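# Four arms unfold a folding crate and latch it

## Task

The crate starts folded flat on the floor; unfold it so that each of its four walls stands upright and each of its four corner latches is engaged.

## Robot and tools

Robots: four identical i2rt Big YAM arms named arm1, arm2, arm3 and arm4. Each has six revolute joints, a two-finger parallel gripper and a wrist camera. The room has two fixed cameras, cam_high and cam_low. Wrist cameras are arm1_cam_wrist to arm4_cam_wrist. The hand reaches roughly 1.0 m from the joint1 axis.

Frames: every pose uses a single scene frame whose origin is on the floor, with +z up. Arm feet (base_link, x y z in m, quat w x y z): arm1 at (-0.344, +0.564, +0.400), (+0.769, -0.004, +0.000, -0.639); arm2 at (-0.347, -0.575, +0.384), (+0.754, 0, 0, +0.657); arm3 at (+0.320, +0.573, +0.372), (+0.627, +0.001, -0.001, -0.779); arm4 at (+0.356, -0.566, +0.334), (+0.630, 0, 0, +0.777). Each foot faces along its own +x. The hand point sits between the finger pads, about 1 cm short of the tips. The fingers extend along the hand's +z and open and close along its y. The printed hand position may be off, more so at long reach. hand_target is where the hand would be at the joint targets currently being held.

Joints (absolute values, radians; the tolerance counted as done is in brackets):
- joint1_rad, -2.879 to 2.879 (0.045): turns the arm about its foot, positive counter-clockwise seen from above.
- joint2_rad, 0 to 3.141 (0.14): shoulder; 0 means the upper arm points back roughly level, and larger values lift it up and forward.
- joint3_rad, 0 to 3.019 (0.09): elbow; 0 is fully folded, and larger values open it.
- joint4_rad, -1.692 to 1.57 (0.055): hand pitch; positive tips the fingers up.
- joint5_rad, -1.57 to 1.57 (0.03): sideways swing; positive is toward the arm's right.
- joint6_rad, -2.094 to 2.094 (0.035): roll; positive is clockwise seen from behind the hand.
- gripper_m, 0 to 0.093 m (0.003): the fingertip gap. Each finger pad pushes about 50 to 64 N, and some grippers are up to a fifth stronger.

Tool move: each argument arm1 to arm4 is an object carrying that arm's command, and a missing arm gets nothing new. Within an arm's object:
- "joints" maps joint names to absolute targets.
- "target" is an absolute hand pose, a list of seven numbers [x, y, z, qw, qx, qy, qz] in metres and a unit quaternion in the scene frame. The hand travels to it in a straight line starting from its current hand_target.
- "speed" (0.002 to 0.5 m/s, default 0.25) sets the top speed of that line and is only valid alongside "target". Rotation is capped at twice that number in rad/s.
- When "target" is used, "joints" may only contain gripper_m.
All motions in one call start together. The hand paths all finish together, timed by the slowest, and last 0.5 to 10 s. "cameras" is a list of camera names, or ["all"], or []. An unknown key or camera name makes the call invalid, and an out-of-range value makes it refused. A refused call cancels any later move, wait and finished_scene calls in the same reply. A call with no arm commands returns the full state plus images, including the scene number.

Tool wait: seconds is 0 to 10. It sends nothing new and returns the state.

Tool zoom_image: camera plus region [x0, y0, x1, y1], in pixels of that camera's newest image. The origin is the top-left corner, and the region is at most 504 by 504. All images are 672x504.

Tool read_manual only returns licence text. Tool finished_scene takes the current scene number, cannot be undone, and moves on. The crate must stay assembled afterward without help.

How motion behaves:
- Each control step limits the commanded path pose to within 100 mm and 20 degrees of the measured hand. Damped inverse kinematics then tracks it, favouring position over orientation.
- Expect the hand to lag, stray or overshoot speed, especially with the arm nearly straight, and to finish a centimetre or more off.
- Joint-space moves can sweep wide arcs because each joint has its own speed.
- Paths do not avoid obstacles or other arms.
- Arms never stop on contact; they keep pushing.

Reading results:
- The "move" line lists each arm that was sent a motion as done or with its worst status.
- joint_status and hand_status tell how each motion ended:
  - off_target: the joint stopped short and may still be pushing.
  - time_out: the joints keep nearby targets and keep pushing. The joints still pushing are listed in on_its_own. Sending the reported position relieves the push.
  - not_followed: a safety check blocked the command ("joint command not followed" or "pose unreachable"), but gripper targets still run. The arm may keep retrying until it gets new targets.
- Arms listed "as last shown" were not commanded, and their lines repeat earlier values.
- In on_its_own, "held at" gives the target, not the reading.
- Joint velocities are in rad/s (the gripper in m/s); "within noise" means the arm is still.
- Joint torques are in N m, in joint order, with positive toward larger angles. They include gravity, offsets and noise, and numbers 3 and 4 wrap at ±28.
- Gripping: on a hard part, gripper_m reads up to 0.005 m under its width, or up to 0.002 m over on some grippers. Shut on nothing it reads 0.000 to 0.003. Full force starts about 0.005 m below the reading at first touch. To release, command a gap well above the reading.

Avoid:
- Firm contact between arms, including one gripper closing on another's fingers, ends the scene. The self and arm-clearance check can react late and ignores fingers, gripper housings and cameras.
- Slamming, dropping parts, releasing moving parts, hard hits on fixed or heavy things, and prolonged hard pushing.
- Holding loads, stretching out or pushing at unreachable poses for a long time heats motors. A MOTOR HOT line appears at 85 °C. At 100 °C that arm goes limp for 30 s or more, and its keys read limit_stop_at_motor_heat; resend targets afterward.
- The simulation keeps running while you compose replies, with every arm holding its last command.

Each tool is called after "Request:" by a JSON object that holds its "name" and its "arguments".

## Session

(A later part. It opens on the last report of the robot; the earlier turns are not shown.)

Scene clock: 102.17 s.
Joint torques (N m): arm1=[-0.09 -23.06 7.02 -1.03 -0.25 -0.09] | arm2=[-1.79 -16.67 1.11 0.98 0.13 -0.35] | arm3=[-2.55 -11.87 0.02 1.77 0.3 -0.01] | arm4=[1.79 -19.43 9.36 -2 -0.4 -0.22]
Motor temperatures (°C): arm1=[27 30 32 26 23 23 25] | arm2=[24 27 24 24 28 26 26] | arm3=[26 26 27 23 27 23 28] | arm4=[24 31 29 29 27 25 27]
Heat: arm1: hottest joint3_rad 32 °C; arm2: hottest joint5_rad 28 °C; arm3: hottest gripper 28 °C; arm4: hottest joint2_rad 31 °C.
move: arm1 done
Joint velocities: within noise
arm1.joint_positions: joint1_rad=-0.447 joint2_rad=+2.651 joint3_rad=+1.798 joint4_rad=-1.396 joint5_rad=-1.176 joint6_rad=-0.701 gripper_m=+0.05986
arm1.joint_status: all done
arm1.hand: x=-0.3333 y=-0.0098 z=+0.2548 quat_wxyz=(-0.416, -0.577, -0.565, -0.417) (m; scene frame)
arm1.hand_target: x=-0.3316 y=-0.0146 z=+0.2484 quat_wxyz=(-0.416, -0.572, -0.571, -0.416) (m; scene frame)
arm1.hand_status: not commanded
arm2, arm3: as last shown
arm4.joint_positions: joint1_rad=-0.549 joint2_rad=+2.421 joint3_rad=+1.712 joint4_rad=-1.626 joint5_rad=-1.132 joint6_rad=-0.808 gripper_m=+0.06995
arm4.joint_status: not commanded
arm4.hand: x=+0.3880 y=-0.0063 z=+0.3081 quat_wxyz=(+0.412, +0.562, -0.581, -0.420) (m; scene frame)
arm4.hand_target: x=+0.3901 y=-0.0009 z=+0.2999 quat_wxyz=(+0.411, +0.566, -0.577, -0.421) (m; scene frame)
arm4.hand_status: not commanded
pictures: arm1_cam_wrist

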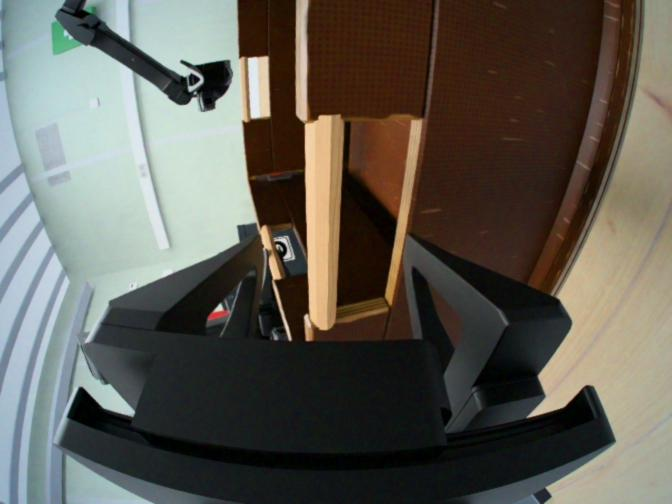

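Request:
{"name": "move", "arguments": {"arm1": {"target":[-0.29,-0.014,0.25,0.416,0.572,0.572,0.416],"speed":0.08}}}

Request:
{"name": "move", "arguments": {"arm1": {"joints":{"gripper_m":0.0}}, "cameras": ["arm1_cam_wrist"]}}

Scene clock: 105.20 s.
Joint torques (N m): arm1=[-0.38 -25.99 4.07 0.13 -0.59 0.12] | arm2=[-1.79 -16.62 1.11 0.99 0.14 -0.35] | arm3=[-2.96 -12.51 0.08 1.63 0.31 -0.04] | arm4=[1.73 -19.37 9.36 -2.02 -0.4 -0.22]
Motor temperatures (°C): arm1=[27 31 32 26 23 23 25] | arm2=[24 27 24 24 27 26 26] | arm3=[26 26 27 23 27 23 28] | arm4=[24 31 29 29 27 25 26]
Heat: arm1: hottest joint3_rad 32 °C; arm2: hottest joint2_rad 27 °C; arm3: hottest gripper 28 °C; arm4: hottest joint2_rad 31 °C.
move: arm1 done
Joint velocities: within noise
arm1.joint_positions: joint1_rad=-0.374 joint2_rad=+2.631 joint3_rad=+1.743 joint4_rad=-1.230 joint5_rad=-1.207 joint6_rad=-0.577 gripper_m=+0.05993
arm1.joint_status: not commanded
arm1.hand: x=-0.2901 y=-0.0126 z=+0.2468 quat_wxyz=(-0.415, -0.570, -0.575, -0.416) (m; scene frame)
arm1.hand_target: x=-0.2909 y=-0.0135 z=+0.2499 quat_wxyz=(-0.416, -0.572, -0.572, -0.415) (m; scene frame)
arm1.hand_status: done (0.003 m and 0.4 deg from the pose sent, 0.044 m and 0.9 deg at the start)
arm2, arm3, arm4: as last shown
pictures: none

Scene clock: 105.97 s.
Joint torques (N m): arm1=[0.09 -26.7 4 -0.16 -0.66 -0.01] | arm2=[-1.85 -16.73 1.1 0.99 0.13 -0.35] | arm3=[-2.61 -12.1 -0.02 1.65 0.32 -0.05] | arm4=[1.73 -19.37 9.36 -2 -0.4 -0.22]
Motor temperatures (°C): arm1=[27 31 32 26 23 23 25] | arm2=[24 27 24 24 27 26 26] | arm3=[26 26 27 23 27 23 28] | arm4=[24 31 29 29 27 25 26]
Heat: arm1: hottest joint3_rad 32 °C; arm2: hottest joint2_rad 27 °C; arm3: hottest gripper 28 °C; arm4: hottest joint2_rad 31 °C.
move: arm1 off_target
Joint velocities: within noise
arm1.joint_positions: joint1_rad=-0.374 joint2_rad=+2.631 joint3_rad=+1.743 joint4_rad=-1.226 joint5_rad=-1.205 joint6_rad=-0.558 gripper_m=+0.01664
arm1.joint_status: gripper_m off_target (ended at +0.01667, target +0.00000)
arm1.hand: x=-0.2903 y=-0.0129 z=+0.2463 quat_wxyz=(-0.412, -0.574, -0.571, -0.418) (m; scene frame)
arm1.hand_target: x=-0.2909 y=-0.0137 z=+0.2500 quat_wxyz=(-0.416, -0.572, -0.572, -0.415) (m; scene frame)
arm1.hand_status: not commanded
arm2, arm3, arm4: as last shown
pictures: arm1_cam_wrist

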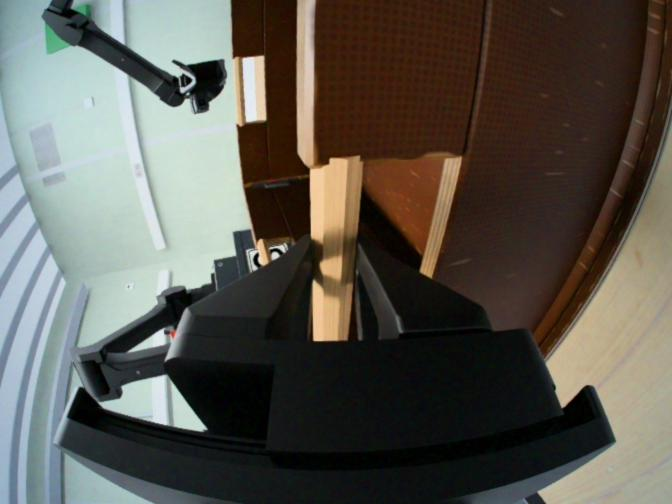

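Good grip. Push outward, side walls squeezed in gently, then pull-test.

Request:
{"name": "move", "arguments": {"arm1": {"target":[-0.332,-0.014,0.25,0.416,0.572,0.572,0.416],"speed":0.06}, "cameras": ["cam_high"]}}

Request:
{"name": "zoom_image", "arguments": {"camera": "cam_high", "region": [380, 315, 410, 355]}}

Request:
{"name": "zoom_image", "arguments": {"camera": "cam_high", "region": [250, 320, 290, 360]}}

Request:
{"name": "move", "arguments": {"arm2": {"target":[0.001,-0.18,0.24,0.009,0.014,-0.733,-0.68],"speed":0.06}, "arm3": {"target":[-0.034,0.19,0.242,0.687,0.727,0.0,0.0],"speed":0.06}}}

Request:
{"name": "move", "arguments": {"arm1": {"target":[-0.265,-0.014,0.248,0.416,0.572,0.572,0.416],"speed":0.06}, "cameras": ["cam_high"]}}

Request:
{"name": "zoom_image", "arguments": {"camera": "cam_high", "region": [250, 210, 420, 410]}}

Request:
{"name": "zoom_image", "arguments": {"camera": "cam_high", "region": [380, 315, 410, 355]}}

Request:
{"name": "zoom_image", "arguments": {"camera": "cam_high", "region": [250, 320, 290, 360]}}

Scene clock: 110.20 s.
Joint torques (N m): arm1=[-5.01 -26.23 5.87 -2.33 0.11 -0.39] | arm2=[-1.85 -16.67 1.1 0.98 0.14 -0.35] | arm3=[-2.61 -12.04 -0.09 1.78 0.33 -0.05] | arm4=[1.79 -19.37 9.36 -2 -0.4 -0.22]
Motor temperatures (°C): arm1=[27 31 32 26 23 23 25] | arm2=[24 27 24 24 27 26 26] | arm3=[26 26 27 23 27 23 29] | arm4=[24 31 29 29 27 25 26]
Heat: arm1: hottest joint3_rad 32 °C; arm2: hottest joint2_rad 27 °C; arm3: hottest gripper 29 °C; arm4: hottest joint2_rad 31 °C.
move: arm1 off_target
Joint velocities: within noise
arm1.joint_positions: joint1_rad=-0.383 joint2_rad=+2.665 joint3_rad=+1.804 joint4_rad=-1.351 joint5_rad=-1.191 joint6_rad=-0.653 gripper_m=+0.01664
arm1.joint_status: not commanded
arm1.hand: x=-0.2964 y=-0.0130 z=+0.2465 quat_wxyz=(-0.407, -0.566, -0.575, -0.428) (m; scene frame)
arm1.hand_target: x=-0.3300 y=-0.0146 z=+0.2508 quat_wxyz=(-0.418, -0.573, -0.570, -0.415) (m; scene frame)
arm1.hand_status: off_target (0.036 m and 1.9 deg from the pose sent, 0.042 m and 0.6 deg at the start)
arm2, arm3, arm4: as last shown
arm2.hand_target: x=+0.0013 y=-0.2114 z=+0.2387 quat_wxyz=(+0.008, +0.016, -0.733, -0.680) (m; scene frame)
arm3.hand_target: x=-0.0329 y=+0.2277 z=+0.2425 quat_wxyz=(-0.685, -0.729, -0.005, -0.003) (m; scene frame)
pictures: cam_high

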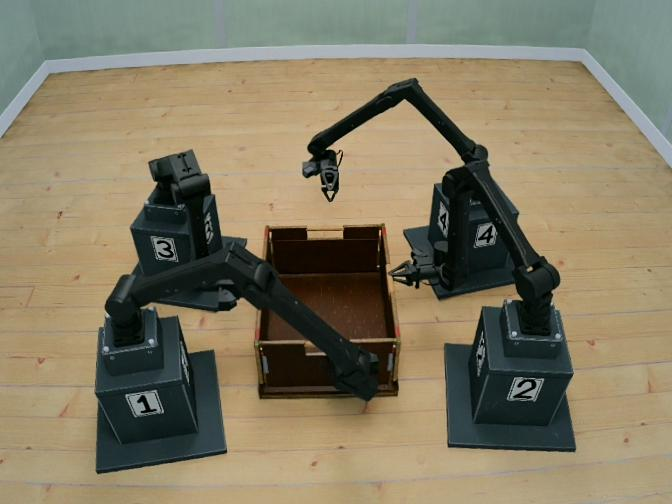

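Scaled by 12.600 from the camera's 672x504 image, which has a finer 960x720 frame.

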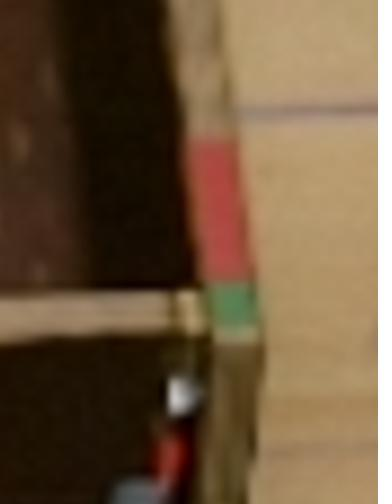

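Scaled by 12.600 from the camera's 672x504 image, which has a finer 960x720 frame.

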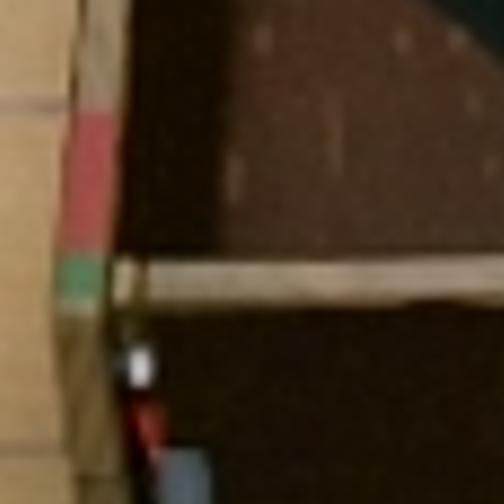

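Scene clock: 111.33 s.
Joint torques (N m): arm1=[-4.89 -25.64 5.75 -2.33 0.12 -0.42] | arm2=[3.02 -17.03 3.38 0.49 2.51 -0.04] | arm3=[3.14 -12.34 2.65 1.36 3.01 0.29] | arm4=[1.79 -19.37 9.36 -2 -0.4 -0.22]
Motor temperatures (°C): arm1=[27 31 32 26 23 23 25] | arm2=[24 27 24 24 28 26 26] | arm3=[26 26 27 23 27 23 29] | arm4=[24 31 29 29 27 25 26]
Heat: arm1: hottest joint3_rad 32 °C; arm2: hottest joint5_rad 28 °C; arm3: hottest gripper 29 °C; arm4: hottest joint2_rad 31 °C.
move: arm2 off_target; arm3 off_target
Joint velocities: within noise
arm1.joint_positions: joint1_rad=-0.383 joint2_rad=+2.665 joint3_rad=+1.804 joint4_rad=-1.353 joint5_rad=-1.191 joint6_rad=-0.655 gripper_m=+0.01664
arm1.joint_status: not commanded
arm1.hand: x=-0.2964 y=-0.0128 z=+0.2466 quat_wxyz=(-0.407, -0.566, -0.575, -0.429) (m; scene frame)
arm1.hand_target: x=-0.3299 y=-0.0144 z=+0.2509 quat_wxyz=(-0.418, -0.572, -0.570, -0.415) (m; scene frame)
arm1.hand_status: not commanded
arm2.joint_positions: joint1_rad=-0.918 joint2_rad=+2.618 joint3_rad=+0.900 joint4_rad=+1.556 joint5_rad=-1.101 joint6_rad=+1.432 gripper_m=+0.01664
arm2.joint_status: not commanded
arm2.hand: x=-0.0069 y=-0.2040 z=+0.2431 quat_wxyz=(+0.019, +0.017, -0.732, -0.681) (m; scene frame)
arm2.hand_target: x=+0.0035 y=-0.1842 z=+0.2411 quat_wxyz=(+0.007, +0.011, -0.733, -0.681) (m; scene frame)
arm2.hand_status: off_target (0.025 m and 1.3 deg from the pose sent, 0.027 m and 1.5 deg at the start)
arm3.joint_positions: joint1_rad=-0.876 joint2_rad=+2.562 joint3_rad=+0.860 joint4_rad=+1.583 joint5_rad=-1.121 joint6_rad=+1.437 gripper_m=+0.01658
arm3.joint_status: not commanded
arm3.hand: x=-0.0282 y=+0.2160 z=+0.2548 quat_wxyz=(-0.689, -0.725, -0.020, -0.003) (m; scene frame)
arm3.hand_target: x=-0.0348 y=+0.1958 z=+0.2427 quat_wxyz=(-0.686, -0.728, +0.002, +0.001) (m; scene frame)
arm3.hand_status: off_target (0.030 m and 2.4 deg from the pose sent, 0.031 m and 2.9 deg at the start; a joint's target at an end of its range on 3 of 34 steps)
arm4: as last shown
pictures: none

Scene clock: 113.23 s.
Joint torques (N m): arm1=[3.08 -26.17 4.3 0.65 -0.75 0.13] | arm2=[2.9 -17.14 3.37 0.5 2.51 -0.04] | arm3=[3.14 -12.45 2.66 1.43 3.03 0.27] | arm4=[1.79 -19.37 9.36 -2.02 -0.4 -0.22]
Motor temperatures (°C): arm1=[27 31 32 26 23 23 25] | arm2=[24 27 24 24 28 26 26] | arm3=[26 26 27 23 29 23 29] | arm4=[24 31 29 29 27 25 26]
Heat: arm1: hottest joint3_rad 32 °C; arm2: hottest joint5_rad 28 °C; arm3: hottest joint5_rad 29 °C; arm4: hottest joint2_rad 31 °C.
move: arm1 off_target
Joint velocities: within noise
arm1.joint_positions: joint1_rad=-0.383 joint2_rad=+2.607 joint3_rad=+1.692 joint4_rad=-1.126 joint5_rad=-1.218 joint6_rad=-0.475 gripper_m=+0.01664
arm1.joint_status: not commanded
arm1.hand: x=-0.2946 y=-0.0123 z=+0.2459 quat_wxyz=(-0.418, -0.587, -0.559, -0.410) (m; scene frame)
arm1.hand_target: x=-0.2720 y=-0.0122 z=+0.2476 quat_wxyz=(-0.414, -0.577, -0.569, -0.416) (m; scene frame)
arm1.hand_status: off_target (0.030 m and 2.4 deg from the pose sent, 0.031 m and 2.0 deg at the start)
arm2, arm4: as last shown
arm3.joint_positions: joint1_rad=-0.876 joint2_rad=+2.562 joint3_rad=+0.860 joint4_rad=+1.583 joint5_rad=-1.121 joint6_rad=+1.438 gripper_m=+0.01658
arm3.joint_status: not commanded
arm3.hand: x=-0.0282 y=+0.2160 z=+0.2548 quat_wxyz=(-0.689, -0.725, -0.020, -0.004) (m; scene frame)
arm3.hand_target: x=-0.0348 y=+0.1959 z=+0.2427 quat_wxyz=(-0.686, -0.728, +0.003, +0.001) (m; scene frame)
arm3.hand_status: not commanded
pictures: cam_high

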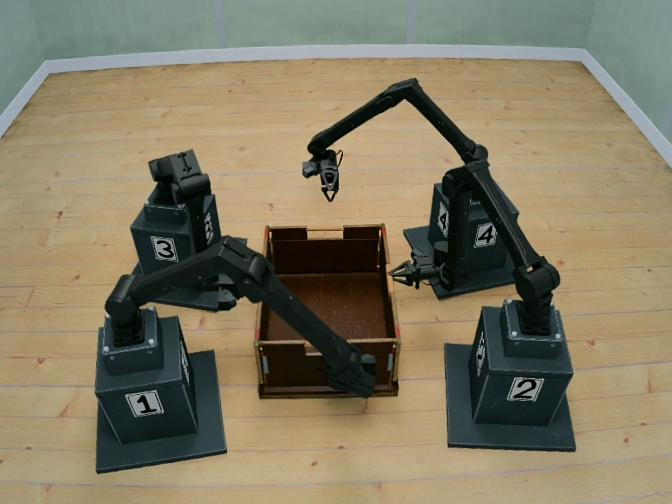

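Scaled by 2.520 from the camera's 672x504 image, which has a finer 960x720 frame.

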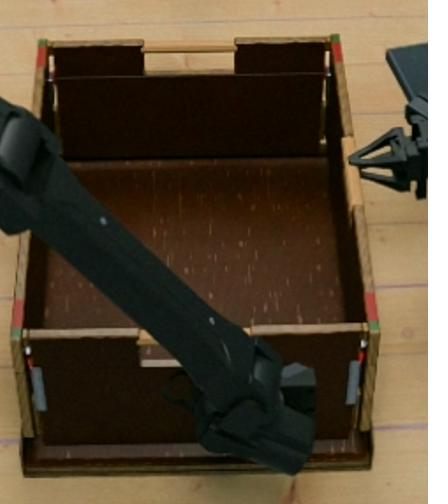

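Scaled by 12.600 from the camera's 672x504 image, which has a finer 960x720 frame.

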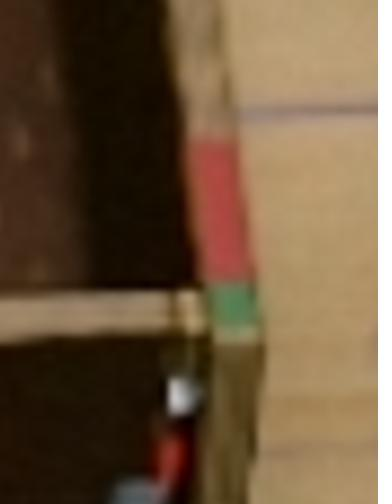

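Scaled by 12.600 from the camera's 672x504 image, which has a finer 960x720 frame.

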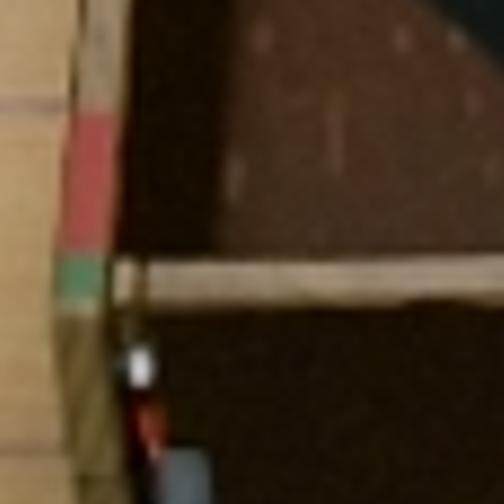

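Latched on green and holding against the pull. Release all.

Request:
{"name": "move", "arguments": {"arm1": {"target":[-0.296,-0.013,0.248,0.415,0.573,0.571,0.415],"speed":0.1}, "arm2": {"target":[0.0,-0.205,0.24,0.01,0.011,-0.732,-0.681],"speed":0.08}, "arm3": {"target":[-0.036,0.22,0.245,0.687,0.727,0.0,0.0],"speed":0.08}}}

Request:
{"name": "move", "arguments": {"arm1": {"joints":{"gripper_m":0.06}}, "arm2": {"joints":{"gripper_m":0.06}}, "arm3": {"joints":{"gripper_m":0.06}}}}

Request:
{"name": "move", "arguments": {"arm1": {"target":[-0.4,-0.01,0.29,0.415,0.573,0.571,0.415],"speed":0.12}, "arm2": {"target":[0.0,-0.28,0.25,0.01,0.011,-0.732,-0.681],"speed":0.1}, "arm3": {"target":[-0.036,0.29,0.26,0.687,0.727,0.0,0.0],"speed":0.1}, "cameras": ["cam_high","cam_low"]}}

Request:
{"name": "zoom_image", "arguments": {"camera": "cam_high", "region": [250, 210, 420, 410]}}

Scene clock: 117.17 s.
Joint torques (N m): arm1=[-0.32 -25.11 5.86 -1.7 -0.33 -0.32] | arm2=[-0.62 -16.73 1.36 1.16 0.63 -0.18] | arm3=[-1.08 -13.1 0.8 1.8 0.94 0.09] | arm4=[1.73 -19.43 9.36 -2.02 -0.4 -0.22]
Motor temperatures (°C): arm1=[27 32 32 26 23 23 25] | arm2=[24 27 24 24 29 26 26] | arm3=[26 26 27 23 30 23 29] | arm4=[24 31 29 29 27 25 26]
Heat: arm1: hottest joint2_rad 32 °C; arm2: hottest joint5_rad 29 °C; arm3: hottest joint5_rad 30 °C; arm4: hottest joint2_rad 31 °C.
move: arm1 done; arm2 done; arm3 off_target
Joint velocities: within noise
arm1.joint_positions: joint1_rad=-0.381 joint2_rad=+2.622 joint3_rad=+1.724 joint4_rad=-1.195 joint5_rad=-1.207 joint6_rad=-0.532 gripper_m=+0.01664
arm1.joint_status: not commanded
arm1.hand: x=-0.2944 y=-0.0121 z=+0.2462 quat_wxyz=(-0.414, -0.580, -0.566, -0.415) (m; scene frame)
arm1.hand_target: x=-0.2953 y=-0.0139 z=+0.2473 quat_wxyz=(-0.417, -0.573, -0.573, -0.412) (m; scene frame)
arm1.hand_status: done (0.003 m and 1.0 deg from the pose sent, 0.003 m and 2.2 deg at the start)
arm2.joint_positions: joint1_rad=-0.919 joint2_rad=+2.618 joint3_rad=+0.898 joint4_rad=+1.556 joint5_rad=-1.102 joint6_rad=+1.432 gripper_m=+0.01664
arm2.joint_status: not commanded
arm2.hand: x=-0.0071 y=-0.2048 z=+0.2430 quat_wxyz=(+0.020, +0.017, -0.732, -0.681) (m; scene frame)
arm2.hand_target: x=+0.0004 y=-0.2053 z=+0.2400 quat_wxyz=(+0.010, +0.011, -0.733, -0.680) (m; scene frame)
arm2.hand_status: done (0.008 m and 1.3 deg from the pose sent, 0.008 m and 1.3 deg at the start; a joint's target at an end of its range on 28 of 37 steps)
arm3.joint_positions: joint1_rad=-0.877 joint2_rad=+2.562 joint3_rad=+0.858 joint4_rad=+1.583 joint5_rad=-1.124 joint6_rad=+1.438 gripper_m=+0.01658
arm3.joint_status: not commanded
arm3.hand: x=-0.0276 y=+0.2168 z=+0.2547 quat_wxyz=(-0.688, -0.725, -0.020, -0.005) (m; scene frame)
arm3.hand_target: x=-0.0360 y=+0.2203 z=+0.2451 quat_wxyz=(-0.686, -0.728, +0.000, +0.000) (m; scene frame)
arm3.hand_status: off_target (0.013 m and 2.4 deg from the pose sent, 0.013 m and 2.3 deg at the start; a joint's target at an end of its range on 30 of 37 steps)
arm4: as last shown
pictures: none

Scene clock: 117.90 s.
Joint torques (N m): arm1=[0.03 -24.35 5.81 -0.79 -0.34 -0.12] | arm2=[-0.79 -16.97 0.87 1.18 0.04 -0.18] | arm3=[-1.44 -12.81 0.01 1.76 0.19 0.08] | arm4=[1.79 -19.37 9.36 -2 -0.4 -0.22]
Motor temperatures (°C): arm1=[27 32 32 26 23 23 25] | arm2=[24 27 24 24 29 26 26] | arm3=[26 26 27 23 30 23 29] | arm4=[24 31 29 29 27 25 26]
Heat: arm1: hottest joint2_rad 32 °C; arm2: hottest joint5_rad 29 °C; arm3: hottest joint5_rad 30 °C; arm4: hottest joint2_rad 31 °C.
move: arm1 done; arm2 done; arm3 done
Joint velocities: within noise
arm1.joint_positions: joint1_rad=-0.372 joint2_rad=+2.622 joint3_rad=+1.724 joint4_rad=-1.213 joint5_rad=-1.207 joint6_rad=-0.558 gripper_m=+0.05991
arm1.joint_status: all done
arm1.hand: x=-0.2887 y=-0.0095 z=+0.2474 quat_wxyz=(-0.413, -0.573, -0.572, -0.417) (m; scene frame)
arm1.hand_target: x=-0.2903 y=-0.0135 z=+0.2473 quat_wxyz=(-0.415, -0.570, -0.576, -0.414) (m; scene frame)
arm1.hand_status: not commanded
arm2.joint_positions: joint1_rad=-0.914 joint2_rad=+2.619 joint3_rad=+0.906 joint4_rad=+1.556 joint5_rad=-1.079 joint6_rad=+1.432 gripper_m=+0.05984
arm2.joint_status: all done
arm2.hand: x=-0.0026 y=-0.2018 z=+0.2424 quat_wxyz=(+0.011, +0.013, -0.733, -0.681) (m; scene frame)
arm2.hand_target: x=+0.0000 y=-0.2038 z=+0.2394 quat_wxyz=(+0.009, +0.009, -0.734, -0.679) (m; scene frame)
arm2.hand_status: not commanded
arm3.joint_positions: joint1_rad=-0.877 joint2_rad=+2.564 joint3_rad=+0.868 joint4_rad=+1.583 joint5_rad=-1.095 joint6_rad=+1.449 gripper_m=+0.05985
arm3.joint_status: all done
arm3.hand: x=-0.0356 y=+0.2152 z=+0.2544 quat_wxyz=(-0.689, -0.725, -0.008, +0.005) (m; scene frame)
arm3.hand_target: x=-0.0375 y=+0.2202 z=+0.2450 quat_wxyz=(-0.685, -0.728, +0.006, +0.000) (m; scene frame)
arm3.hand_status: not commanded
arm4: as last shown
pictures: none

Scene clock: 119.87 s.
Joint torques (N m): arm1=[-0.38 -24.06 7.57 -1.46 -0.23 -0.12] | arm2=[-0.67 -18.43 -0.42 1.1 -0.26 -0.24] | arm3=[-1.67 -14.8 -1.51 1.62 -0.11 -0.14] | arm4=[1.79 -19.37 9.36 -2.02 -0.4 -0.22]
Motor temperatures (°C): arm1=[27 32 32 26 23 23 25] | arm2=[24 27 24 24 29 26 26] | arm3=[26 26 27 23 30 23 28] | arm4=[24 31 29 29 27 25 26]
Heat: arm1: hottest joint2_rad 32 °C; arm2: hottest joint5_rad 29 °C; arm3: hottest joint5_rad 30 °C; arm4: hottest joint2_rad 31 °C.
move: arm1 done; arm2 done; arm3 done
Joint velocities: within noise
arm1.joint_positions: joint1_rad=-0.550 joint2_rad=+2.637 joint3_rad=+1.881 joint4_rad=-1.661 joint5_rad=-1.101 joint6_rad=-0.880 gripper_m=+0.05996
arm1.joint_status: not commanded
arm1.hand: x=-0.3966 y=-0.0048 z=+0.2944 quat_wxyz=(-0.414, -0.577, -0.565, -0.420) (m; scene frame)
arm1.hand_target: x=-0.4008 y=-0.0106 z=+0.2899 quat_wxyz=(-0.416, -0.574, -0.570, -0.415) (m; scene frame)
arm1.hand_status: done (0.008 m and 1.0 deg from the pose sent, 0.119 m and 0.4 deg at the start)
arm2.joint_positions: joint1_rad=-1.094 joint2_rad=+2.619 joint3_rad=+0.829 joint4_rad=+1.556 joint5_rad=-1.254 joint6_rad=+1.361 gripper_m=+0.05989
arm2.joint_status: not commanded
arm2.hand: x=-0.0004 y=-0.2774 z=+0.2424 quat_wxyz=(+0.015, +0.007, -0.732, -0.681) (m; scene frame)
arm2.hand_target: x=+0.0042 y=-0.2785 z=+0.2510 quat_wxyz=(+0.006, +0.014, -0.730, -0.683) (m; scene frame)
arm2.hand_status: done (0.008 m and 0.7 deg from the pose sent, 0.079 m and 0.3 deg at the start; a joint's target at an end of its range on 59 of 59 steps)
arm3.joint_positions: joint1_rad=-1.041 joint2_rad=+2.558 joint3_rad=+0.798 joint4_rad=+1.583 joint5_rad=-1.259 joint6_rad=+1.403 gripper_m=+0.05991
arm3.joint_status: not commanded
arm3.hand: x=-0.0365 y=+0.2839 z=+0.2553 quat_wxyz=(-0.688, -0.726, -0.001, -0.003) (m; scene frame)
arm3.hand_target: x=-0.0398 y=+0.2879 z=+0.2615 quat_wxyz=(-0.689, -0.725, -0.003, +0.004) (m; scene frame)
arm3.hand_status: done (0.008 m and 0.4 deg from the pose sent, 0.075 m and 1.1 deg at the start; a joint's target at an end of its range on 59 of 59 steps)
arm4.joint_positions: joint1_rad=-0.549 joint2_rad=+2.421 joint3_rad=+1.712 joint4_rad=-1.626 joint5_rad=-1.132 joint6_rad=-0.808 gripper_m=+0.06995
arm4.joint_status: not commanded
arm4.hand: x=+0.3880 y=-0.0063 z=+0.3081 quat_wxyz=(+0.412, +0.562, -0.581, -0.420) (m; scene frame)
arm4.hand_target: x=+0.3901 y=-0.0009 z=+0.2999 quat_wxyz=(+0.411, +0.566, -0.577, -0.421) (m; scene frame)
arm4.hand_status: not commanded
pictures: cam_high, cam_low

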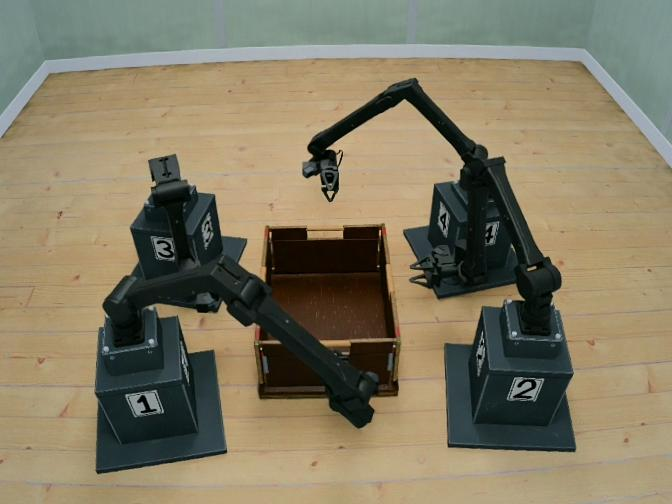

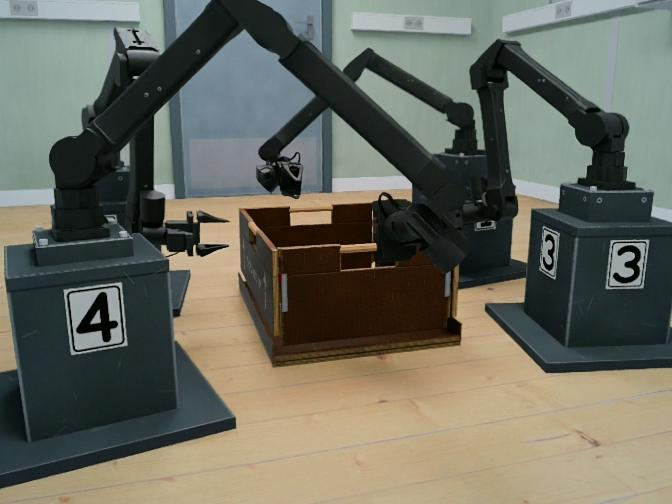

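Scaled by 2.520 from the camera's 672x504 image, which has a finer 960x720 frame.

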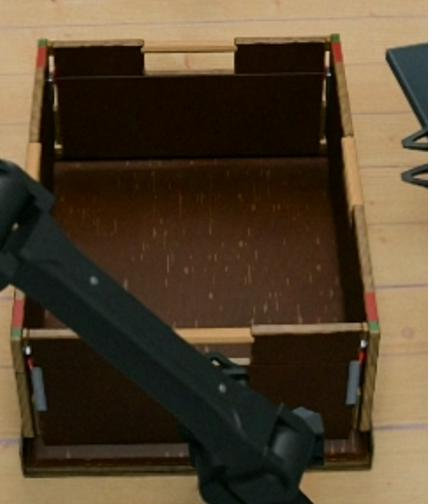

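Request:
{"name": "finished_scene", "arguments": {"scene": 2}}

The scene is finished: the task was done.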